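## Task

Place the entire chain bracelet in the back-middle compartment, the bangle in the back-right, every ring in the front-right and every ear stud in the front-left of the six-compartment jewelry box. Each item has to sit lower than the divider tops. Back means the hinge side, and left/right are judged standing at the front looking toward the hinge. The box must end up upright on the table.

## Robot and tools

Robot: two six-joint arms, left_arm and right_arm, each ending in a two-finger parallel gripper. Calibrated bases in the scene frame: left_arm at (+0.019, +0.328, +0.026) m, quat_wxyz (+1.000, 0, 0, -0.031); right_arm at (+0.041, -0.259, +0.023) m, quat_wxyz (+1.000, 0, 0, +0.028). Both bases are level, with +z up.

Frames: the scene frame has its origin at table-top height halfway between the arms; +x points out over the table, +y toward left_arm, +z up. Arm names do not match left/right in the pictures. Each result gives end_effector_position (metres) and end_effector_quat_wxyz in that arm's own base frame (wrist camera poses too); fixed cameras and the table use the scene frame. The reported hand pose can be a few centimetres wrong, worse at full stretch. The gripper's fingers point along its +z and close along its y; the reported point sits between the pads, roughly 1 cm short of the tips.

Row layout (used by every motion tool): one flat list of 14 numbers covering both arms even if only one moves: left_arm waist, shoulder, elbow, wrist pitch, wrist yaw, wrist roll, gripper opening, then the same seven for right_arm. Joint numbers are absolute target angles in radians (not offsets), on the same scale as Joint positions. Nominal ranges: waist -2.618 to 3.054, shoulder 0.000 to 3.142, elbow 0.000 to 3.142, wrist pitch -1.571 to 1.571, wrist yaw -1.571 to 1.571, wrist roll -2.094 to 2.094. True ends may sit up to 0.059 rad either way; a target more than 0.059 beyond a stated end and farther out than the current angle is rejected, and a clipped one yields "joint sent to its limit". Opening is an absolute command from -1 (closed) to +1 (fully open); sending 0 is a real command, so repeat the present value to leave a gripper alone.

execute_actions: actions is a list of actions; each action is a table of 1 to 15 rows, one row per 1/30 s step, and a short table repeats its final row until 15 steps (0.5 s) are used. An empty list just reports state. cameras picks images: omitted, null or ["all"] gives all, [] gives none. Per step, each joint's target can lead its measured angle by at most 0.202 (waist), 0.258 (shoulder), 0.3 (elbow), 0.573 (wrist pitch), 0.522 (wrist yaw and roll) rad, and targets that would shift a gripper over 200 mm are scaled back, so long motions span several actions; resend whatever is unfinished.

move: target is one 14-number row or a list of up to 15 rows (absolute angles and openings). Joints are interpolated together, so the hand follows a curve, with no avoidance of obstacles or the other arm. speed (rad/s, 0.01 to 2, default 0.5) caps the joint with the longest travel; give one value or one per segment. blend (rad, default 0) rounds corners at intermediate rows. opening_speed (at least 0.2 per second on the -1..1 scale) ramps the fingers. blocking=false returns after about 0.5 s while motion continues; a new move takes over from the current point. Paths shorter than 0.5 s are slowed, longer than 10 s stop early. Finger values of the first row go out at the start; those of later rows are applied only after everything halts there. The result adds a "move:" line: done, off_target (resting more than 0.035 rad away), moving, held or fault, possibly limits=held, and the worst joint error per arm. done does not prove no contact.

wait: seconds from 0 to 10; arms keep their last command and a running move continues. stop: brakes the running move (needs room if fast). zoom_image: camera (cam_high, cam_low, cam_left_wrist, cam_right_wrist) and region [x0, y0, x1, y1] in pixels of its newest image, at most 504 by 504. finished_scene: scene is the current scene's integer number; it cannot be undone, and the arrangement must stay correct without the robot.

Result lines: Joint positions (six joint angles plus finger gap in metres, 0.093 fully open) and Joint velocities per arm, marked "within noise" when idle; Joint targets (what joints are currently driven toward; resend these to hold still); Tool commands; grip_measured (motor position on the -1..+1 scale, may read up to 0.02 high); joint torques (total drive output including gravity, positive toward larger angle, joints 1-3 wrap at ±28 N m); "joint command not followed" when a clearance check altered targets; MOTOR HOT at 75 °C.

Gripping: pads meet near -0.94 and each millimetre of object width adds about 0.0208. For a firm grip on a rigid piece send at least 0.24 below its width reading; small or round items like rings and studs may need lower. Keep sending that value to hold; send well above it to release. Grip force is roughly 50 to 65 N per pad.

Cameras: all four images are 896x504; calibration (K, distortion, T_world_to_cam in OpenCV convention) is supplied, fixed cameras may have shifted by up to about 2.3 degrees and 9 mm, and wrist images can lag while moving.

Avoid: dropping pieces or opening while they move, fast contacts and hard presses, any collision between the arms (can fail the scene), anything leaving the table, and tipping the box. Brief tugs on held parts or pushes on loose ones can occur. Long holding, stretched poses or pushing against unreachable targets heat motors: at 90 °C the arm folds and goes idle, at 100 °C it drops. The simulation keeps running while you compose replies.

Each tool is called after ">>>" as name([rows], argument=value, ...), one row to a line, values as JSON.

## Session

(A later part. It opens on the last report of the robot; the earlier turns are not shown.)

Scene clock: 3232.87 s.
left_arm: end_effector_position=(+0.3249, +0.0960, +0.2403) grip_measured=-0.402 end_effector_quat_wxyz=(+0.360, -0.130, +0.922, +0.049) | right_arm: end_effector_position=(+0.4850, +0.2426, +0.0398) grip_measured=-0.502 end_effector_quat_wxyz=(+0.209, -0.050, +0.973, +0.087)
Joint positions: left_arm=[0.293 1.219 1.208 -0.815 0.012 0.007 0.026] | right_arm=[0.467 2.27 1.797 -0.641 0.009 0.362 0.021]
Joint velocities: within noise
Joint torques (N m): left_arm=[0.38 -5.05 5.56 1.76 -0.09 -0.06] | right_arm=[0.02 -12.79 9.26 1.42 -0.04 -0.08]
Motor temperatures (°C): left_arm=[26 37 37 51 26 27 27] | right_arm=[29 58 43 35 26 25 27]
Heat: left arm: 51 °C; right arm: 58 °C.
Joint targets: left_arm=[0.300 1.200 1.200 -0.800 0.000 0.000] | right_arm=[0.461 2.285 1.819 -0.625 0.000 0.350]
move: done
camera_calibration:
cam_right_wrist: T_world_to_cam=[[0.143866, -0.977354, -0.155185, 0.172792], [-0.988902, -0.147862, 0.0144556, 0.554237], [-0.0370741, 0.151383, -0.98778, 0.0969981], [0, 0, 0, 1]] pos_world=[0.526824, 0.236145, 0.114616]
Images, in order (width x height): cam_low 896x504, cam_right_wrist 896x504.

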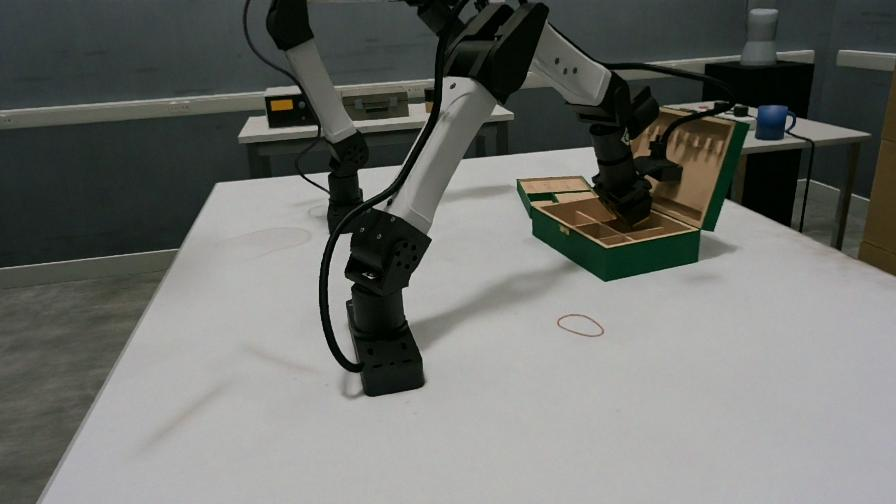

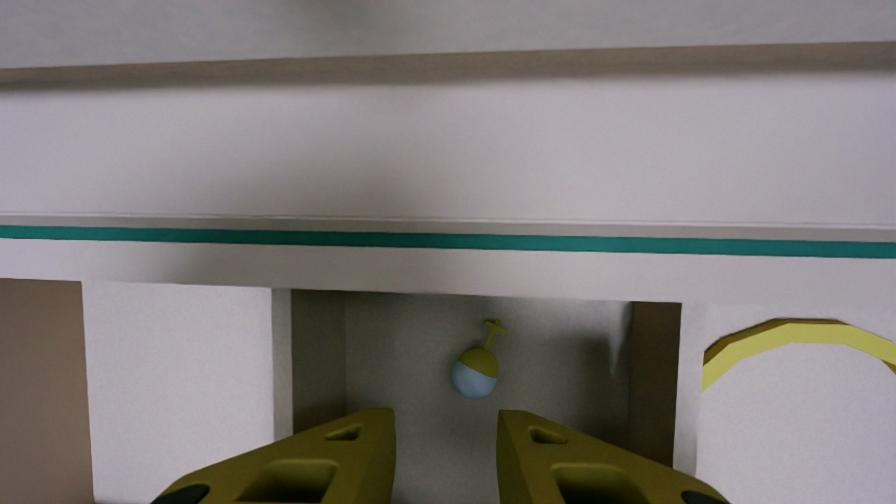

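>>> move([
  [0.3,1.2,1.2,-0.8,0,0,-0.4,0.453,2.308,1.765,-0.57,0,0.35,-0.5],
  [0.3,1.2,1.2,-0.8,0,0,-0.4,0.455,2.326,1.733,-0.515,0,0.35,-0.5],
], cameras=["cam_right_wrist","cam_low"], speed=0.15)

>>> zoom_image(camera="cam_right_wrist", region=[250, 300, 650, 504])

Scene clock: 3248.47 s.
left_arm: end_effector_position=(+0.3249, +0.0960, +0.2403) grip_measured=-0.402 end_effector_quat_wxyz=(+0.360, -0.130, +0.922, +0.049) | right_arm: end_effector_position=(+0.4901, +0.2424, +0.0261) grip_measured=-0.502 end_effector_quat_wxyz=(+0.220, -0.048, +0.970, +0.092)
Joint positions: left_arm=[0.293 1.219 1.208 -0.815 0.012 0.007 0.026] | right_arm=[0.462 2.284 1.753 -0.558 0.008 0.361 0.021]
Joint velocities: within noise
Joint torques (N m): left_arm=[0.39 -5.07 5.56 1.75 -0.09 -0.05] | right_arm=[-0.1 -10.26 5.23 1.78 -0.04 -0.07]
Motor temperatures (°C): left_arm=[26 37 37 51 26 27 27] | right_arm=[29 60 45 36 26 25 27]
Heat: left arm: 51 °C; right arm: 60 °C.
Joint targets: left_arm=[0.300 1.200 1.200 -0.800 0.000 0.000] | right_arm=[0.455 2.326 1.733 -0.515 0.000 0.350]
move: off_target (right_arm); right_arm: the wrist pitch is farthest, 0.043 rad from its target
camera_calibration:
cam_right_wrist: T_world_to_cam=[[0.144151, -0.976075, -0.162784, 0.169495], [-0.989453, -0.144541, -0.00950895, 0.559471], [-0.0142475, 0.162438, -0.986616, 0.0697671], [0, 0, 0, 1]] pos_world=[0.530131, 0.234973, 0.101744]
Images, in order (width x height): cam_low 896x504, cam_right_wrist 896x504.

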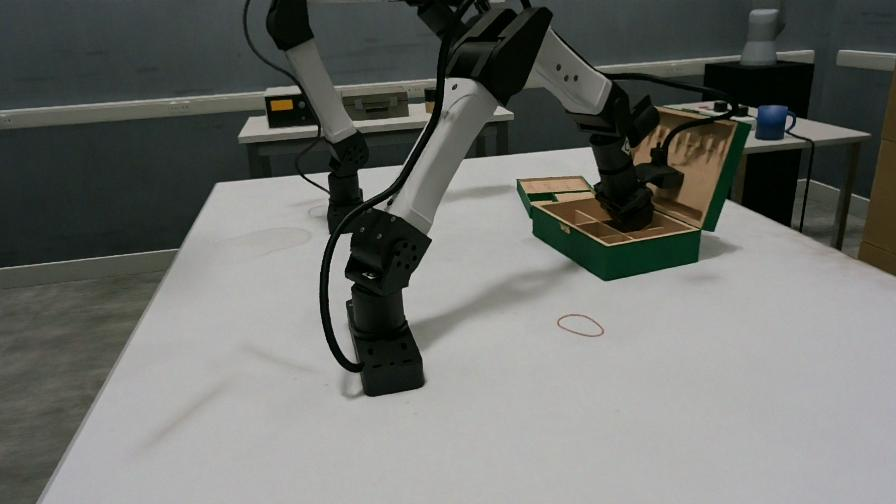

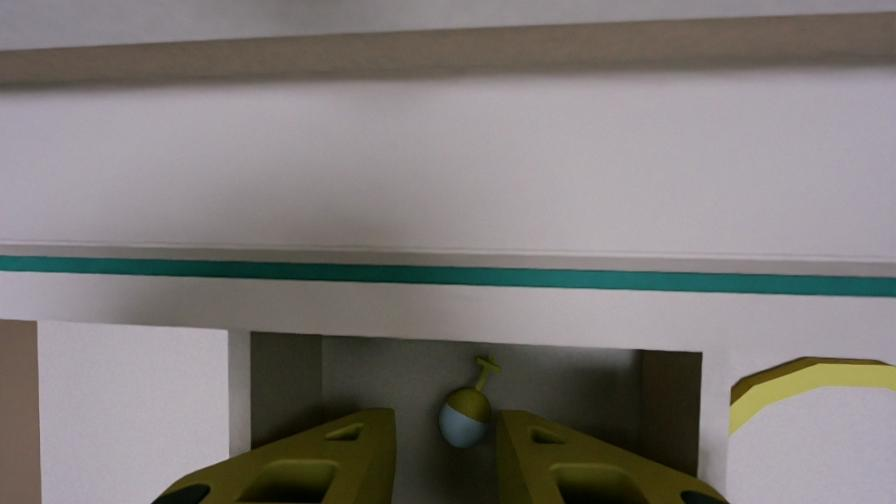

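Scaled by 1.260 from the camera's 896x504 image, which has a finer 1280x720 frame.

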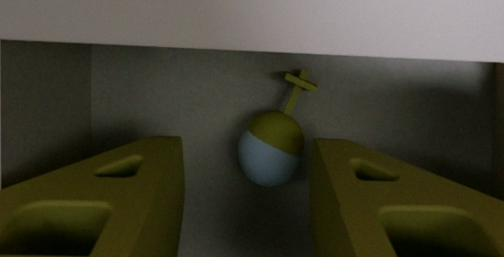

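>>> move([
  [0.3,1.2,1.2,-0.8,0,0,-0.4,0.444,2.305,1.755,-0.56,0,0.35,-0.5],
  [0.3,1.2,1.2,-0.8,0,0,-0.4,0.445,2.338,1.72,-0.51,0,0.35,-0.5],
], cameras=["cam_right_wrist","cam_low"], speed=0.15)

>>> zoom_image(camera="cam_right_wrist", region=[250, 300, 650, 504])

Scene clock: 3255.77 s.
left_arm: end_effector_position=(+0.3249, +0.0960, +0.2403) grip_measured=-0.402 end_effector_quat_wxyz=(+0.360, -0.130, +0.922, +0.049) | right_arm: end_effector_position=(+0.4913, +0.2413, +0.0252) grip_measured=-0.502 end_effector_quat_wxyz=(+0.222, -0.049, +0.969, +0.092)
Joint positions: left_arm=[0.293 1.219 1.208 -0.815 0.012 0.007 0.026] | right_arm=[0.459 2.284 1.747 -0.548 0.007 0.356 0.021]
Joint velocities: within noise
Joint torques (N m): left_arm=[0.38 -5.05 5.59 1.75 -0.09 -0.06] | right_arm=[-0.66 -9.11 4.57 1.75 -0.03 -0.02]
Motor temperatures (°C): left_arm=[26 37 37 51 26 27 27] | right_arm=[29 61 45 36 26 25 27]
Heat: left arm: 51 °C; right arm: 61 °C.
Joint targets: left_arm=[0.300 1.200 1.200 -0.800 0.000 0.000] | right_arm=[0.445 2.338 1.720 -0.510 0.000 0.350]
move: off_target (right_arm); right_arm: the shoulder is farthest, 0.054 rad from its target
camera_calibration:
cam_right_wrist: T_world_to_cam=[[0.146659, -0.975568, -0.163577, 0.166729], [-0.989134, -0.146348, -0.0140187, 0.560871], [-0.010263, 0.163856, -0.986431, 0.0668105], [0, 0, 0, 1]] pos_world=[0.53101, 0.233791, 0.10104]
Images, in order (width x height): cam_low 896x504, cam_right_wrist 896x504.

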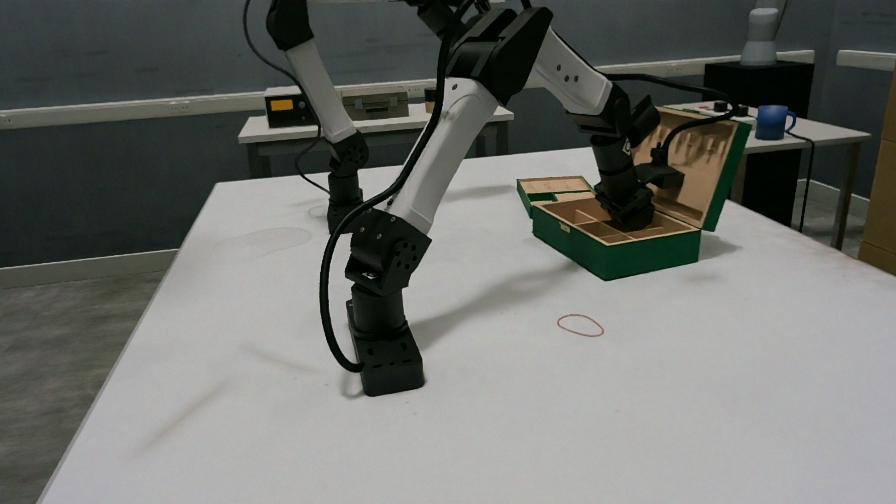

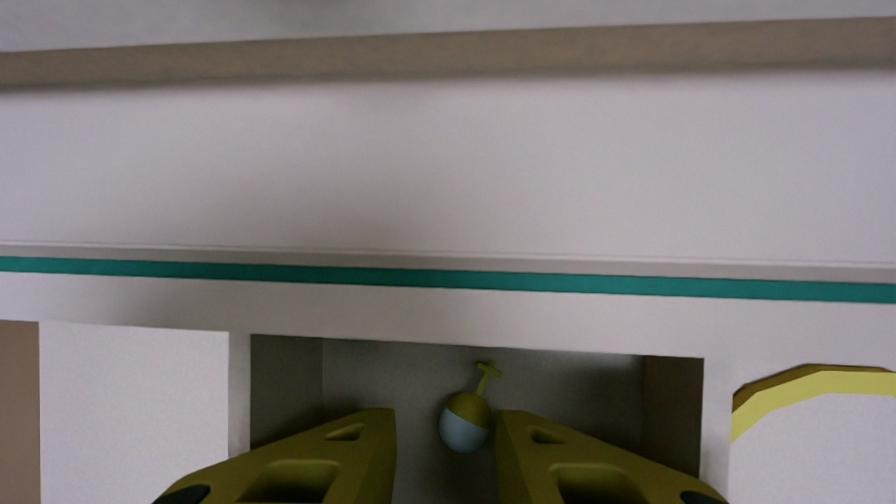

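Scaled by 1.260 from the camera's 896x504 image, which has a finer 1280x720 frame.

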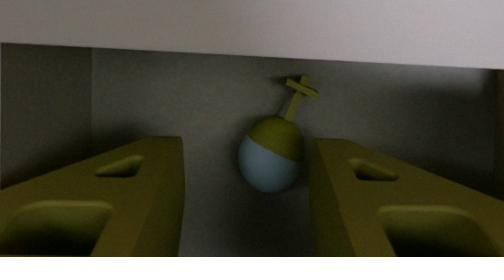

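>>> zoom_image(camera="cam_low", region=[520, 60, 780, 300])

>>> zoom_image(camera="cam_right_wrist", region=[0, 0, 500, 500])

Scaled by 1.938 from the camera's 896x504 image, which has a finer 1280x720 frame.

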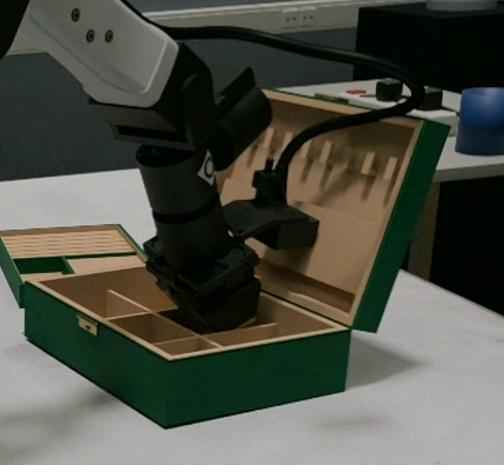

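Scaled by 1.008 from the camera's 896x504 image, which has a finer 1280x720 frame.

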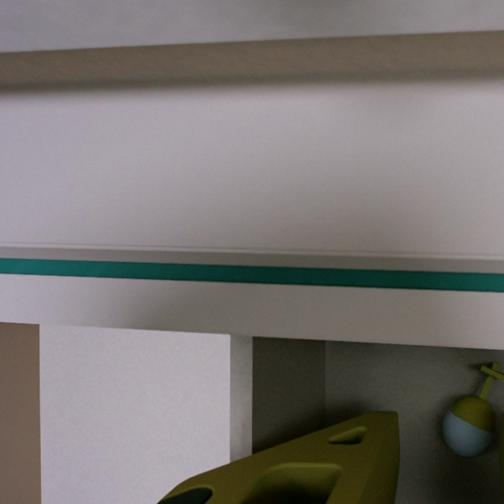

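>>> move([
  [0.3,1.2,1.2,-0.8,0,0,-0.4,0.445,2.25,1.78,-0.61,0,0.35,-0.56],
  [0.3,1.2,1.2,-0.8,0,0,-0.4,0.440,2.30,1.755,-0.565,0,0.35,-0.56],
], cameras=["cam_right_wrist"], speed=0.2)

>>> zoom_image(camera="cam_right_wrist", region=[250, 300, 650, 504])

Scene clock: 3281.80 s.
left_arm: end_effector_position=(+0.3249, +0.0960, +0.2403) grip_measured=-0.402 end_effector_quat_wxyz=(+0.360, -0.130, +0.922, +0.049) | right_arm: end_effector_position=(+0.4899, +0.2404, +0.0265) grip_measured=-0.558 end_effector_quat_wxyz=(+0.216, -0.049, +0.971, +0.095)
Joint positions: left_arm=[0.293 1.219 1.208 -0.815 0.012 0.007 0.026] | right_arm=[0.455 2.284 1.758 -0.569 -0.004 0.355 0.018]
Joint velocities: within noise
Joint torques (N m): left_arm=[0.38 -5.05 5.56 1.76 -0.09 -0.06] | right_arm=[-0.81 -12.72 6.9 1.38 0.08 -0.01]
Motor temperatures (°C): left_arm=[26 37 37 51 26 27 27] | right_arm=[29 63 43 37 26 25 27]
Heat: left arm: 51 °C; right arm: 63 °C.
Joint targets: left_arm=[0.300 1.200 1.200 -0.800 0.000 0.000] | right_arm=[0.440 2.300 1.755 -0.565 0.000 0.350]
move: done
camera_calibration:
cam_right_wrist: T_world_to_cam=[[0.146041, -0.974771, -0.1688, 0.166594], [-0.98899, -0.147977, -0.00112004, 0.559438], [-0.0238867, 0.167105, -0.98565, 0.0740728], [0, 0, 0, 1]] pos_world=[0.530718, 0.232797, 0.101757]
Images, in order (width x height): cam_right_wrist 896x504.

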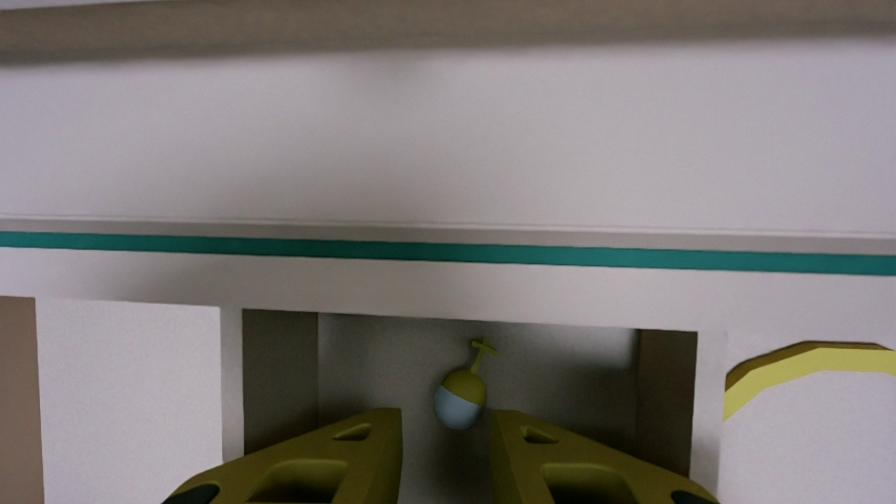

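Scaled by 1.260 from the camera's 896x504 image, which has a finer 1280x720 frame.

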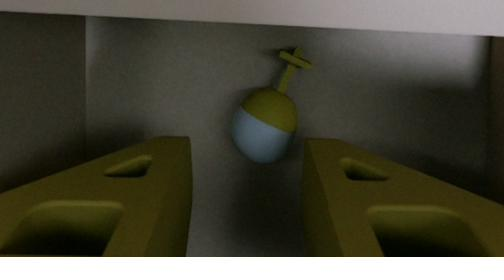

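>>> move([
  [0.3,1.2,1.2,-0.8,0,0,-0.4,0.433,2.345,1.715,-0.505,0,0.35,-0.56],
], cameras=["cam_right_wrist","cam_low"], speed=0.12)

>>> zoom_image(camera="cam_right_wrist", region=[250, 300, 650, 504])

Scene clock: 3289.10 s.
left_arm: end_effector_position=(+0.3249, +0.0960, +0.2403) grip_measured=-0.402 end_effector_quat_wxyz=(+0.360, -0.130, +0.922, +0.049) | right_arm: end_effector_position=(+0.4924, +0.2410, +0.0219) grip_measured=-0.559 end_effector_quat_wxyz=(+0.223, -0.048, +0.969, +0.098)
Joint positions: left_arm=[0.293 1.219 1.208 -0.815 0.012 0.007 0.026] | right_arm=[0.454 2.288 1.738 -0.529 -0.004 0.355 0.018]
Joint velocities: within noise
Joint torques (N m): left_arm=[0.36 -5.05 5.57 1.75 -0.09 -0.05] | right_arm=[-1.32 -8.87 4.92 1.63 0.09 -0.01]
Motor temperatures (°C): left_arm=[26 37 37 51 26 27 27] | right_arm=[29 65 43 36 26 25 27]
Heat: left arm: 51 °C; right arm: 65 °C.
Joint targets: left_arm=[0.300 1.200 1.200 -0.800 0.000 0.000] | right_arm=[0.433 2.345 1.715 -0.505 0.000 0.350]
move: off_target (right_arm); right_arm: the shoulder is farthest, 0.057 rad from its target
camera_calibration:
cam_right_wrist: T_world_to_cam=[[0.14754, -0.973656, -0.173857, 0.165138], [-0.989009, -0.146957, -0.0162928, 0.562103], [-0.00968585, 0.17435, -0.984636, 0.0607147], [0, 0, 0, 1]] pos_world=[0.532148, 0.232806, 0.0976504]
Images, in order (width x height): cam_low 896x504, cam_right_wrist 896x504.

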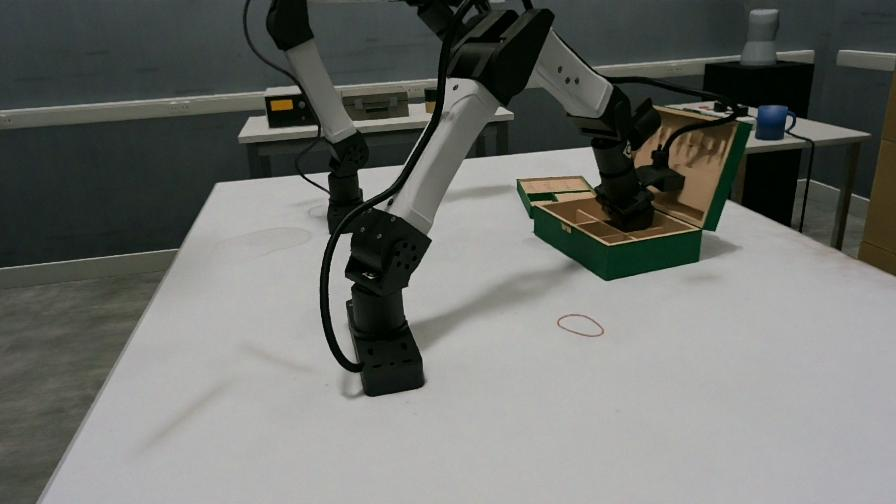

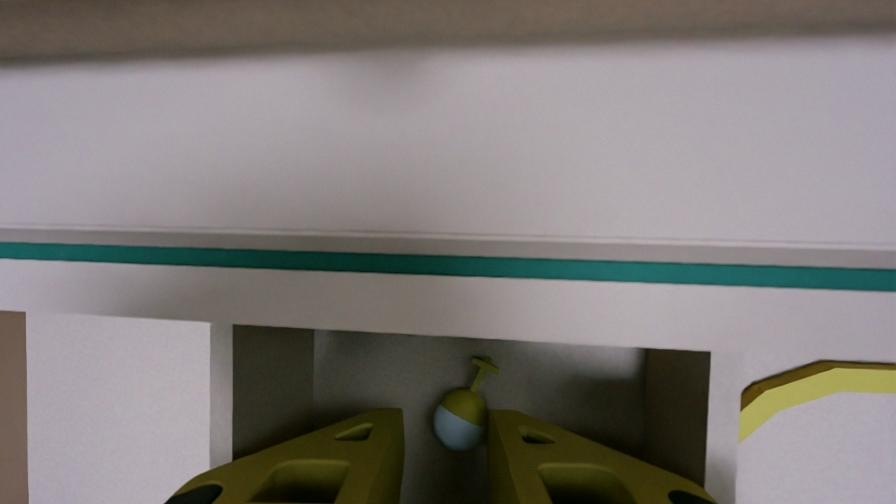

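Scaled by 1.260 from the camera's 896x504 image, which has a finer 1280x720 frame.

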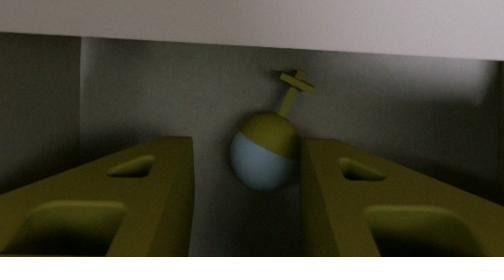

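>>> move([
  [0.3,1.2,1.2,-0.8,0,0,-0.4,0.430,2.29,1.745,-0.56,0,0.35,-0.63],
  [0.3,1.2,1.2,-0.8,0,0,-0.4,0.437,2.345,1.712,-0.50,0,0.35,-0.63],
], cameras=["cam_right_wrist","cam_low"], speed=0.15)

>>> zoom_image(camera="cam_right_wrist", region=[250, 300, 650, 504])

Scene clock: 3315.83 s.
left_arm: end_effector_position=(+0.3249, +0.0960, +0.2403) grip_measured=-0.402 end_effector_quat_wxyz=(+0.360, -0.130, +0.922, +0.049) | right_arm: end_effector_position=(+0.4935, +0.2405, +0.0177) grip_measured=-0.628 end_effector_quat_wxyz=(+0.223, -0.048, +0.969, +0.098)
Joint positions: left_arm=[0.293 1.219 1.208 -0.815 0.012 0.007 0.026] | right_arm=[0.452 2.296 1.734 -0.517 -0.005 0.355 0.015]
Joint velocities: within noise
Joint torques (N m): left_arm=[0.38 -5.05 5.57 1.75 -0.09 -0.06] | right_arm=[-0.8 -9.65 5.03 1.55 0.09 -0.01]
Motor temperatures (°C): left_arm=[26 37 37 51 26 27 27] | right_arm=[30 63 41 37 26 25 27]
Heat: left arm: 51 °C; right arm: 63 °C.
Joint targets: left_arm=[0.300 1.200 1.200 -0.800 0.000 0.000] | right_arm=[0.437 2.345 1.712 -0.500 0.000 0.350]
move: off_target (right_arm); right_arm: the shoulder is farthest, 0.049 rad from its target
camera_calibration:
cam_right_wrist: T_world_to_cam=[[0.146042, -0.973749, -0.174601, 0.16454], [-0.989234, -0.145414, -0.0164538, 0.562763], [-0.00936758, 0.175124, -0.984502, 0.0563429], [0, 0, 0, 1]] pos_world=[0.533203, 0.232187, 0.093458]
Images, in order (width x height): cam_low 896x504, cam_right_wrist 896x504.

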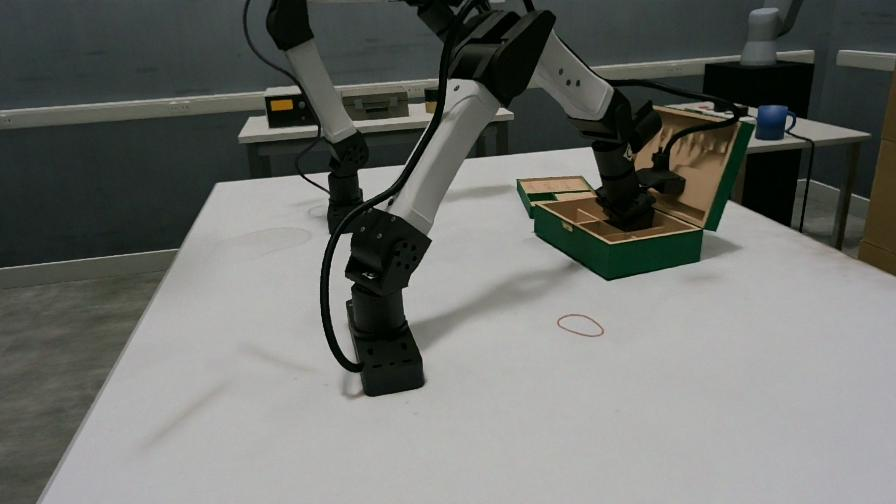

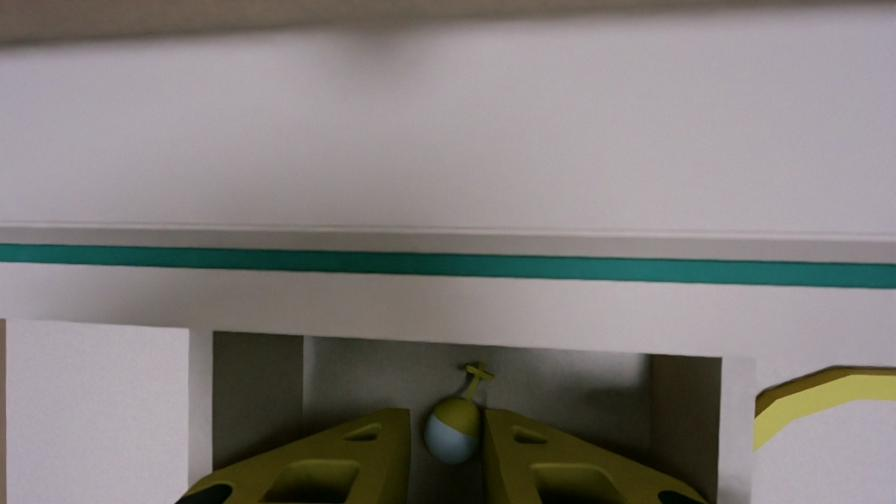

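Scaled by 1.260 from the camera's 896x504 image, which has a finer 1280x720 frame.

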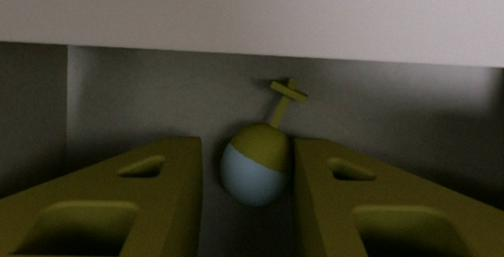

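>>> move([
  [0.3,1.2,1.2,-0.8,0,0,-0.4,0.437,2.355,1.705,-0.500,0,0.35,-0.69],
  [0.3,1.2,1.2,-0.8,0,0,-0.4,0.437,2.375,1.70,-0.490,0,0.35,-0.69],
], opening_speed=0.4, speed=0.15, cameras=["cam_right_wrist"])

Scene clock: 3358.07 s.
left_arm: end_effector_position=(+0.3249, +0.0960, +0.2403) grip_measured=-0.402 end_effector_quat_wxyz=(+0.360, -0.130, +0.922, +0.049) | right_arm: end_effector_position=(+0.4935, +0.2406, +0.0165) grip_measured=-0.687 end_effector_quat_wxyz=(+0.224, -0.050, +0.968, +0.098)
Joint positions: left_arm=[0.293 1.219 1.208 -0.815 0.012 0.007 0.026] | right_arm=[0.452 2.297 1.729 -0.509 -0.005 0.351 0.012]
Joint velocities: within noise
Joint torques (N m): left_arm=[0.38 -5.07 5.57 1.75 -0.09 -0.05] | right_arm=[-0.79 -6.86 4.37 1.58 0.1 0.03]
Motor temperatures (°C): left_arm=[26 37 37 51 26 27 27] | right_arm=[29 62 41 36 26 25 27]
Heat: left arm: 51 °C; right arm: 62 °C.
Joint targets: left_arm=[0.300 1.200 1.200 -0.800 0.000 0.000] | right_arm=[0.437 2.375 1.700 -0.490 0.000 0.350]
move: off_target (right_arm); right_arm: the shoulder is farthest, 0.078 rad from its target
camera_calibration:
cam_right_wrist: T_world_to_cam=[[0.150093, -0.973366, -0.173295, 0.162221], [-0.988644, -0.149086, -0.018888, 0.563397], [-0.00745097, 0.174162, -0.984689, 0.0544328], [0, 0, 0, 1]] pos_world=[0.533056, 0.232415, 0.092353]
Images, in order (width x height): cam_right_wrist 896x504.

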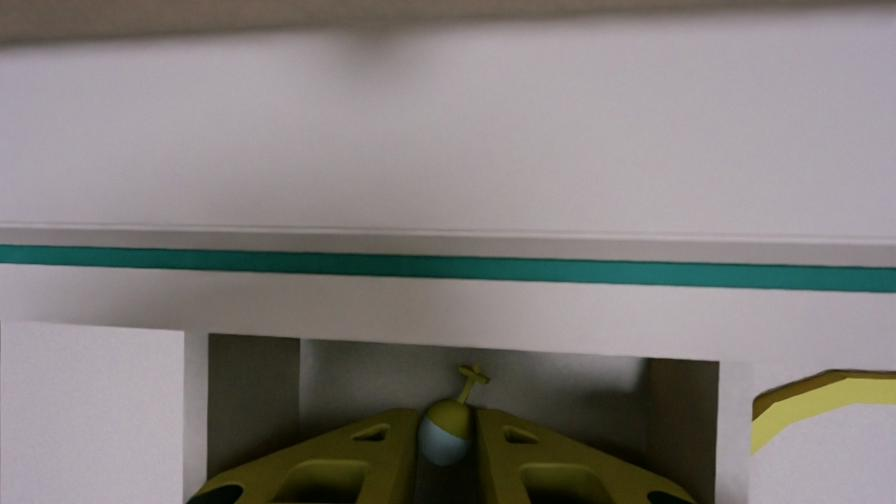

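>>> move(target=[0.3,1.2,1.2,-0.8,0,0,-0.4,0.437,2.375,1.70,-0.490,0,0.35,-1], opening_speed=0.6, speed=0.15, cameras=["cam_right_wrist"])

Scene clock: 3364.00 s.
left_arm: end_effector_position=(+0.3249, +0.0960, +0.2403) grip_measured=-0.402 end_effector_quat_wxyz=(+0.360, -0.130, +0.922, +0.049) | right_arm: end_effector_position=(+0.4938, +0.2401, +0.0163) grip_measured=-0.870 end_effector_quat_wxyz=(+0.225, -0.051, +0.968, +0.096)
Joint positions: left_arm=[0.293 1.219 1.208 -0.815 0.012 0.007 0.026] | right_arm=[0.452 2.297 1.729 -0.509 -0.002 0.348 0.003]
Joint velocities: within noise
Joint torques (N m): left_arm=[0.36 -5.05 5.57 1.75 -0.09 -0.06] | right_arm=[-0.81 -6.89 4.36 1.57 0.06 0.08]
Motor temperatures (°C): left_arm=[26 37 37 51 26 27 27] | right_arm=[29 61 41 36 26 25 27]
Heat: left arm: 51 °C; right arm: 61 °C.
Joint targets: left_arm=[0.300 1.200 1.200 -0.800 0.000 0.000] | right_arm=[0.437 2.375 1.700 -0.490 0.000 0.350]
move: off_target (right_arm); right_arm: the shoulder is farthest, 0.078 rad from its target
camera_calibration:
cam_right_wrist: T_world_to_cam=[[0.151951, -0.973792, -0.169235, 0.160842], [-0.988371, -0.150718, -0.0201803, 0.563868], [-0.00585537, 0.170333, -0.985369, 0.0544974], [0, 0, 0, 1]] pos_world=[0.53319, 0.232329, 0.0922991]
Images, in order (width x height): cam_right_wrist 896x504.

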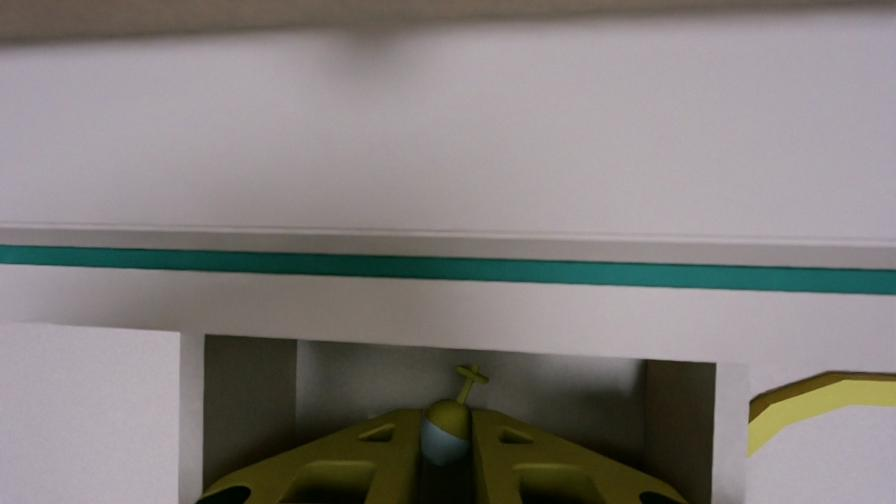

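>>> move([
  [0.3,1.2,1.2,-0.8,0,0,-0.4,0.441,2.28,1.735,-0.53,0,0.35,-1],
  [0.3,1.2,1.2,-0.8,0,0,-0.4,0.445,2.2,1.78,-0.64,0,0.35,-1],
  [0.3,1.2,1.2,-0.8,0,0,-0.4,0.46,1.9,1.8,-1.0,0,0.35,-1],
], speed=0.12, blend=0.03, cameras=["cam_right_wrist","cam_low"])

Scene clock: 3375.53 s.
left_arm: end_effector_position=(+0.3249, +0.0960, +0.2403) grip_measured=-0.402 end_effector_quat_wxyz=(+0.360, -0.130, +0.922, +0.049) | right_arm: end_effector_position=(+0.4200, +0.2057, +0.1638) grip_measured=-0.886 end_effector_quat_wxyz=(+0.201, -0.053, +0.974, +0.086)
Joint positions: left_arm=[0.293 1.219 1.208 -0.815 0.012 0.007 0.026] | right_arm=[0.455 1.93 1.779 -0.978 -0.002 0.347 0.003]
Joint velocities: within noise
Joint torques (N m): left_arm=[0.36 -5.07 5.57 1.75 -0.09 -0.06] | right_arm=[0.95 -14.22 9.33 1.05 0.07 0.07]
Motor temperatures (°C): left_arm=[26 37 37 51 26 27 27] | right_arm=[29 63 42 36 26 25 27]
Heat: left arm: 51 °C; right arm: 63 °C.
Joint targets: left_arm=[0.300 1.200 1.200 -0.800 0.000 0.000] | right_arm=[0.460 1.900 1.800 -1.000 0.000 0.350]
move: done
camera_calibration:
cam_right_wrist: T_world_to_cam=[[0.147341, -0.977044, -0.15387, 0.163619], [-0.987639, -0.153744, 0.030513, 0.480692], [-0.0534691, 0.147473, -0.98762, 0.230328], [0, 0, 0, 1]] pos_world=[0.462958, 0.199799, 0.237985]
Images, in order (width x height): cam_low 896x504, cam_right_wrist 896x504.

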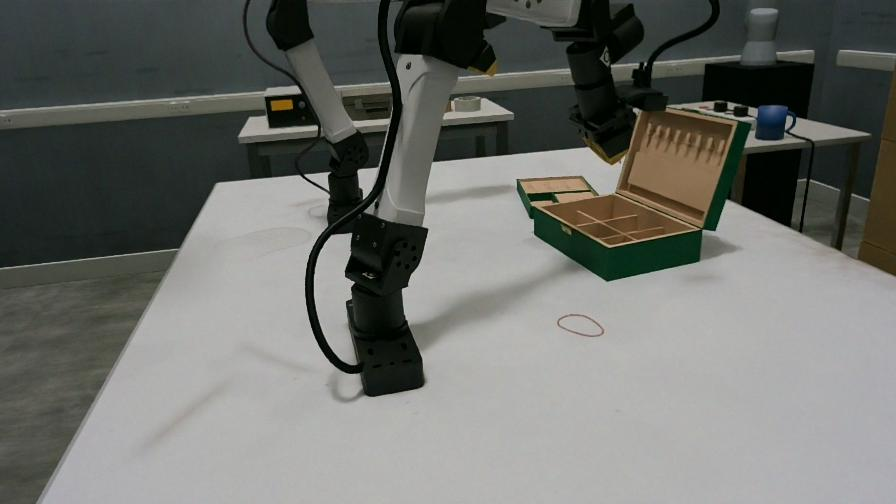

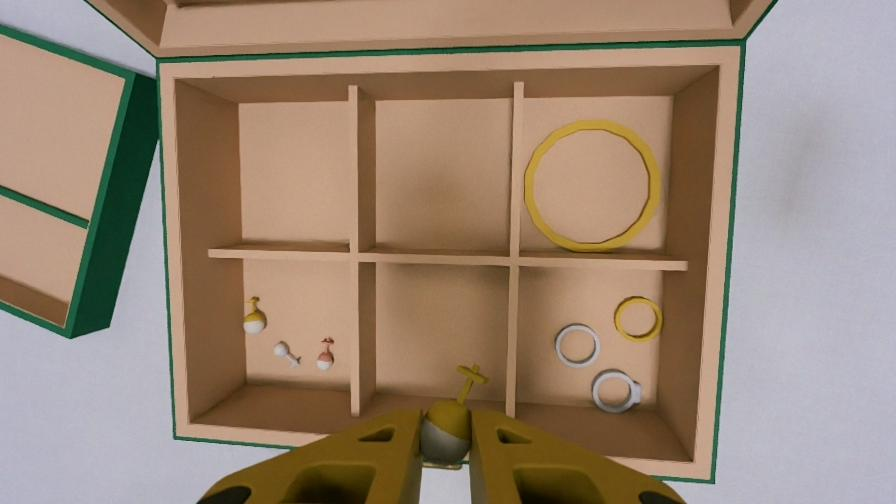

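>>> move([
  [0.3,1.2,1.2,-0.8,0,0,-0.4,0.55,1.95,1.9,-1.1,0,1.2,-1],
  [0.3,1.2,1.2,-0.8,0,0,-0.4,0.635,2.2161,2.0214,-1.0053,0,2.05,-1],
], speed=0.6, blend=0.1, cameras=["cam_right_wrist"])

>>> move(target=[0.3,1.2,1.2,-0.8,0,0,-0.4,0.635,2.235,1.88,-0.84,0,2.05,-1], speed=0.3, cameras=["cam_right_wrist"])

Scene clock: 3409.57 s.
left_arm: end_effector_position=(+0.3249, +0.0960, +0.2403) grip_measured=-0.402 end_effector_quat_wxyz=(+0.360, -0.130, +0.922, +0.049) | right_arm: end_effector_position=(+0.4121, +0.3008, +0.1104) grip_measured=-0.887 end_effector_quat_wxyz=(+0.040, +0.637, +0.751, +0.170)
Joint positions: left_arm=[0.293 1.219 1.208 -0.815 0.012 0.007 0.026] | right_arm=[0.63 2.197 1.999 -1.022 -0.002 2.037 0.003]
Joint velocities: within noise
Joint torques (N m): left_arm=[0.36 -5.07 5.56 1.75 -0.08 -0.06] | right_arm=[0.95 -11.74 9.18 1.16 0.1 0.15]
Motor temperatures (°C): left_arm=[26 37 37 51 26 27 27] | right_arm=[29 73 45 35 26 25 28]
Heat: left arm: 51 °C; right arm: 73 °C.
Joint targets: left_arm=[0.300 1.200 1.200 -0.800 0.000 0.000] | right_arm=[0.635 2.216 2.021 -1.005 0.000 2.050]
move: done
camera_calibration:
cam_right_wrist: T_world_to_cam=[[-0.938746, -0.135115, -0.317018, 0.46179], [-0.297108, 0.783406, 0.545895, -0.134187], [0.174595, 0.606646, -0.775563, -0.0923683], [0, 0, 0, 1]] pos_world=[0.409762, 0.223553, 0.148011]
Images, in order (width x height): cam_right_wrist 896x504.

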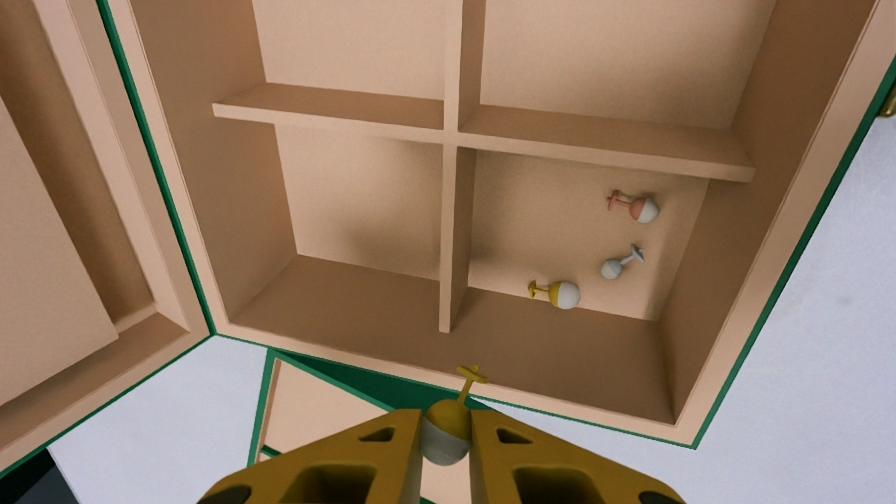

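Scene clock: 3410.83 s.
left_arm: end_effector_position=(+0.3249, +0.0960, +0.2403) grip_measured=-0.402 end_effector_quat_wxyz=(+0.360, -0.130, +0.922, +0.049) | right_arm: end_effector_position=(+0.4211, +0.3074, +0.0773) grip_measured=-0.887 end_effector_quat_wxyz=(+0.044, +0.635, +0.748, +0.186)
Joint positions: left_arm=[0.293 1.219 1.208 -0.815 0.012 0.007 0.026] | right_arm=[0.63 2.217 1.888 -0.857 -0.002 2.038 0.003]
Joint velocities: within noise
Joint torques (N m): left_arm=[0.38 -5.05 5.57 1.75 -0.09 -0.05] | right_arm=[0.95 -12.03 6.31 1.22 0.09 0.15]
Motor temperatures (°C): left_arm=[26 37 37 51 26 27 27] | right_arm=[29 73 45 35 26 25 28]
Heat: left arm: 51 °C; right arm: 73 °C.
Joint targets: left_arm=[0.300 1.200 1.200 -0.800 0.000 0.000] | right_arm=[0.635 2.235 1.880 -0.840 0.000 2.050]
move: done
camera_calibration:
cam_right_wrist: T_world_to_cam=[[-0.929808, -0.127756, -0.34516, 0.456764], [-0.311546, 0.77251, 0.553324, -0.109713], [0.195949, 0.622018, -0.758088, -0.13867], [0, 0, 0, 1]] pos_world=[0.417694, 0.229364, 0.11324]
Images, in order (width x height): cam_right_wrist 896x504.

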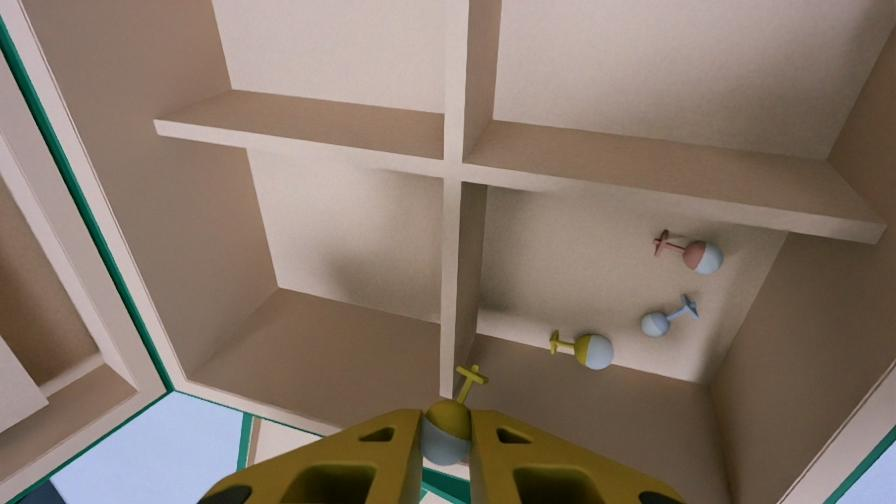

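>>> move([
  [0.3,1.2,1.2,-0.8,0,0,-0.4,0.658,2.215,1.88,-0.86,0,2.06,-1],
  [0.3,1.2,1.2,-0.8,0,0,-0.4,0.658,2.26,1.722,-0.66,0,2.06,-1],
], speed=0.3, cameras=["cam_right_wrist"])

Scene clock: 3434.23 s.
left_arm: end_effector_position=(+0.3249, +0.0960, +0.2403) grip_measured=-0.402 end_effector_quat_wxyz=(+0.360, -0.130, +0.922, +0.049) | right_arm: end_effector_position=(+0.4096, +0.3161, +0.0269) grip_measured=-0.887 end_effector_quat_wxyz=(+0.040, +0.629, +0.754, +0.185)
Joint positions: left_arm=[0.293 1.219 1.208 -0.815 0.012 0.007 0.026] | right_arm=[0.656 2.243 1.73 -0.677 -0.002 2.048 0.003]
Joint velocities: within noise
Joint torques (N m): left_arm=[0.38 -5.07 5.56 1.75 -0.08 -0.06] | right_arm=[0.61 -12.08 6.19 1.23 0.1 0.16]
Motor temperatures (°C): left_arm=[26 37 37 51 26 27 27] | right_arm=[29 72 43 35 26 25 29]
Heat: left arm: 51 °C; right arm: 72 °C.
Joint targets: left_arm=[0.300 1.200 1.200 -0.800 0.000 0.000] | right_arm=[0.658 2.260 1.722 -0.660 0.000 2.060]
move: done
camera_calibration:
cam_right_wrist: T_world_to_cam=[[-0.929451, -0.143957, -0.339701, 0.434618], [-0.321746, 0.766853, 0.555352, -0.0862478], [0.180554, 0.62547, -0.75907, -0.17476], [0, 0, 0, 1]] pos_world=[0.40776, 0.238013, 0.0628825]
Images, in order (width x height): cam_right_wrist 896x504.

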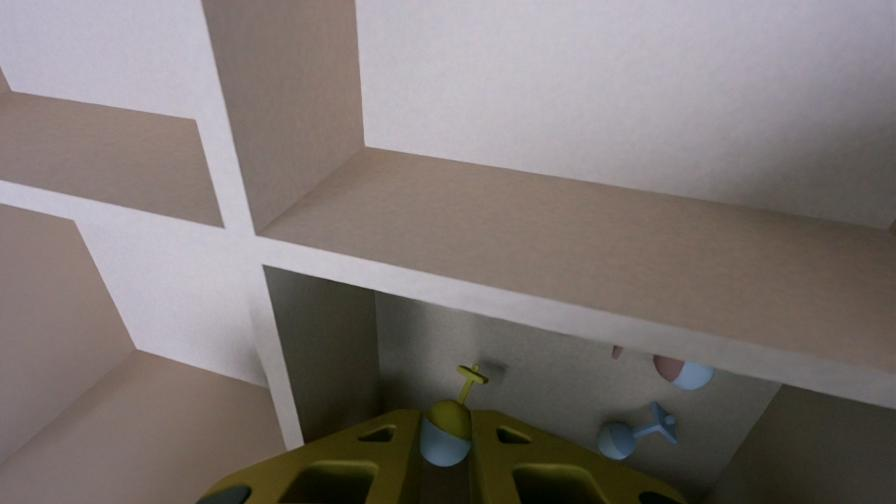

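>>> move([
  [0.3,1.2,1.2,-0.8,0,0,-0.4,0.658,2.28,1.71,-0.63,0,2.06,-1],
  [0.3,1.2,1.2,-0.8,0,0,-0.4,0.658,2.28,1.71,-0.63,0,2.06,-0.6],
], speed=0.15, opening_speed=0.4, cameras=["cam_right_wrist"])

>>> move([
  [0.3,1.2,1.2,-0.8,0,0,-0.4,0.658,2.18,1.88,-0.91,0,2.06,-0.6],
  [0.3,1.2,1.2,-0.8,0,0,-0.4,0.63,1.9,1.95,-1.24,0,0.6,-0.6],
], speed=[0.2,0.8], blend=0.05, cameras=["cam_right_wrist"])

Scene clock: 3449.90 s.
left_arm: end_effector_position=(+0.3249, +0.0960, +0.2403) grip_measured=-0.402 end_effector_quat_wxyz=(+0.360, -0.130, +0.922, +0.049) | right_arm: end_effector_position=(+0.4093, +0.3173, +0.0201) grip_measured=-0.603 end_effector_quat_wxyz=(+0.038, +0.630, +0.754, +0.185)
Joint positions: left_arm=[0.293 1.219 1.208 -0.815 0.012 0.007 0.026] | right_arm=[0.658 2.254 1.72 -0.657 -0.005 2.051 0.016]
Joint velocities: within noise
Joint torques (N m): left_arm=[0.38 -5.05 5.56 1.76 -0.08 -0.06] | right_arm=[0.5 -11.23 5.93 1.33 0.11 0.13]
Motor temperatures (°C): left_arm=[26 37 37 51 26 27 27] | right_arm=[29 71 43 34 26 25 29]
Heat: left arm: 51 °C; right arm: 71 °C.
Joint targets: left_arm=[0.300 1.200 1.200 -0.800 0.000 0.000] | right_arm=[0.658 2.280 1.710 -0.630 0.000 2.060]
move: done
camera_calibration:
cam_right_wrist: T_world_to_cam=[[-0.930399, -0.142817, -0.337583, 0.432219], [-0.319946, 0.765828, 0.557801, -0.0839852], [0.178867, 0.626986, -0.758219, -0.180499], [0, 0, 0, 1]] pos_world=[0.407551, 0.239217, 0.0558987]
Images, in order (width x height): cam_right_wrist 896x504.

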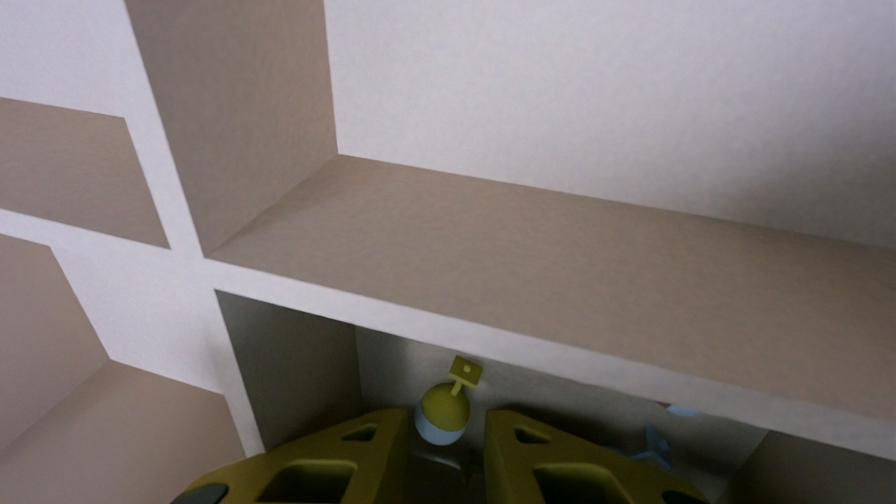

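Scene clock: 3453.97 s.
left_arm: end_effector_position=(+0.3249, +0.0960, +0.2403) grip_measured=-0.402 end_effector_quat_wxyz=(+0.360, -0.130, +0.922, +0.049) | right_arm: end_effector_position=(+0.3544, +0.2628, +0.1947) grip_measured=-0.602 end_effector_quat_wxyz=(+0.142, -0.012, +0.984, +0.105)
Joint positions: left_arm=[0.293 1.219 1.208 -0.815 0.012 0.007 0.026] | right_arm=[0.636 1.927 1.931 -1.219 -0.005 0.613 0.016]
Joint velocities: within noise
Joint torques (N m): left_arm=[0.38 -5.07 5.56 1.75 -0.08 -0.06] | right_arm=[-0.08 -13.55 8.83 0.83 0.11 -0.08]
Motor temperatures (°C): left_arm=[26 37 37 51 26 27 27] | right_arm=[29 71 44 34 26 25 29]
Heat: left arm: 51 °C; right arm: 71 °C.
Joint targets: left_arm=[0.300 1.200 1.200 -0.800 0.000 0.000] | right_arm=[0.630 1.900 1.950 -1.240 0.000 0.600]
move: done
camera_calibration:
cam_right_wrist: T_world_to_cam=[[0.0628428, -0.97528, -0.211847, 0.274609], [-0.983826, -0.0962132, 0.151093, 0.383828], [-0.16774, 0.198925, -0.965553, 0.27156], [0, 0, 0, 1]] pos_world=[0.405915, 0.25073, 0.262387]
Images, in order (width x height): cam_right_wrist 896x504.

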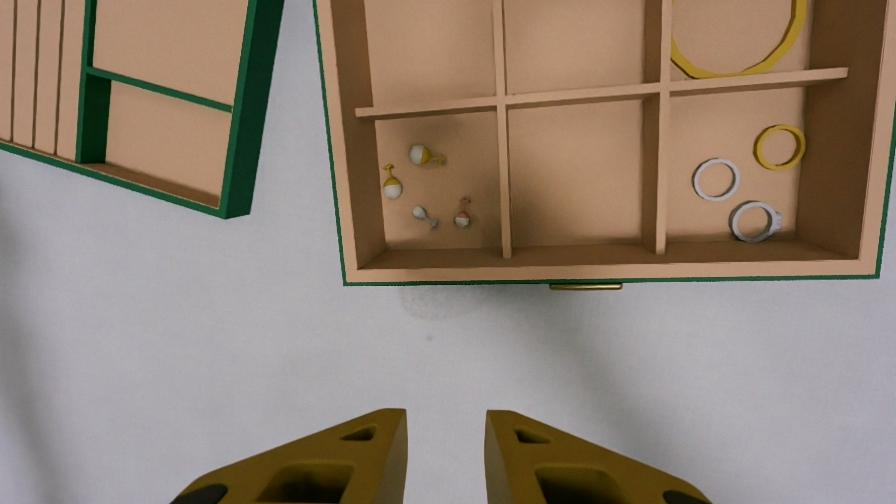

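>>> move(target=[0.3,1.2,1.2,-0.8,0,0,-0.4,-0.07,1.595,1.615,-1.56,0,0,0.3], speed=0.9, cameras=["cam_right_wrist"])

Scene clock: 3467.57 s.
left_arm: end_effector_position=(+0.3249, +0.0960, +0.2403) grip_measured=-0.402 end_effector_quat_wxyz=(+0.360, -0.130, +0.922, +0.049) | right_arm: end_effector_position=(+0.2866, -0.0201, +0.1981) grip_measured=+0.298 end_effector_quat_wxyz=(+0.024, +0.041, +0.999, -0.001)
Joint positions: left_arm=[0.293 1.219 1.208 -0.815 0.012 0.007 0.026] | right_arm=[-0.07 1.613 1.625 -1.534 0 0.013 0.059]
Joint velocities: within noise
Joint torques (N m): left_arm=[0.38 -5.05 5.57 1.75 -0.09 -0.05] | right_arm=[0.47 -9.02 5.49 0.24 0.02 -0.07]
Motor temperatures (°C): left_arm=[26 37 37 51 26 27 27] | right_arm=[29 70 45 34 26 25 28]
Heat: left arm: 51 °C; right arm: 70 °C.
Joint targets: left_arm=[0.300 1.200 1.200 -0.800 0.000 0.000] | right_arm=[-0.070 1.595 1.615 -1.553 0.000 0.000]
joint sent to its limit (right arm) — the wrist pitch, lower limit.
move: done
camera_calibration:
cam_right_wrist: T_world_to_cam=[[-0.0753083, -0.997108, -0.0101651, 0.00282827], [-0.918348, 0.0653804, 0.390337, 0.226474], [-0.388544, 0.0387307, -0.920616, 0.370901], [0, 0, 0, 1]] pos_world=[0.352306, -0.0263521, 0.253085]
Images, in order (width x height): cam_right_wrist 896x504.

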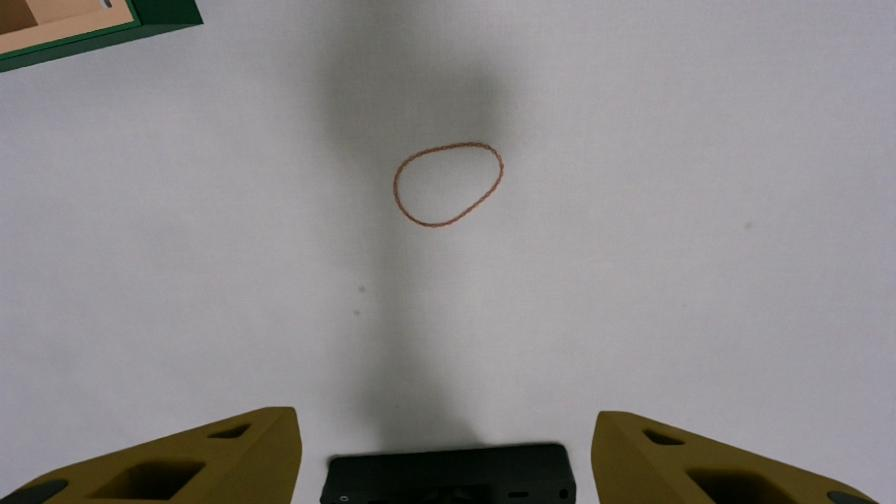

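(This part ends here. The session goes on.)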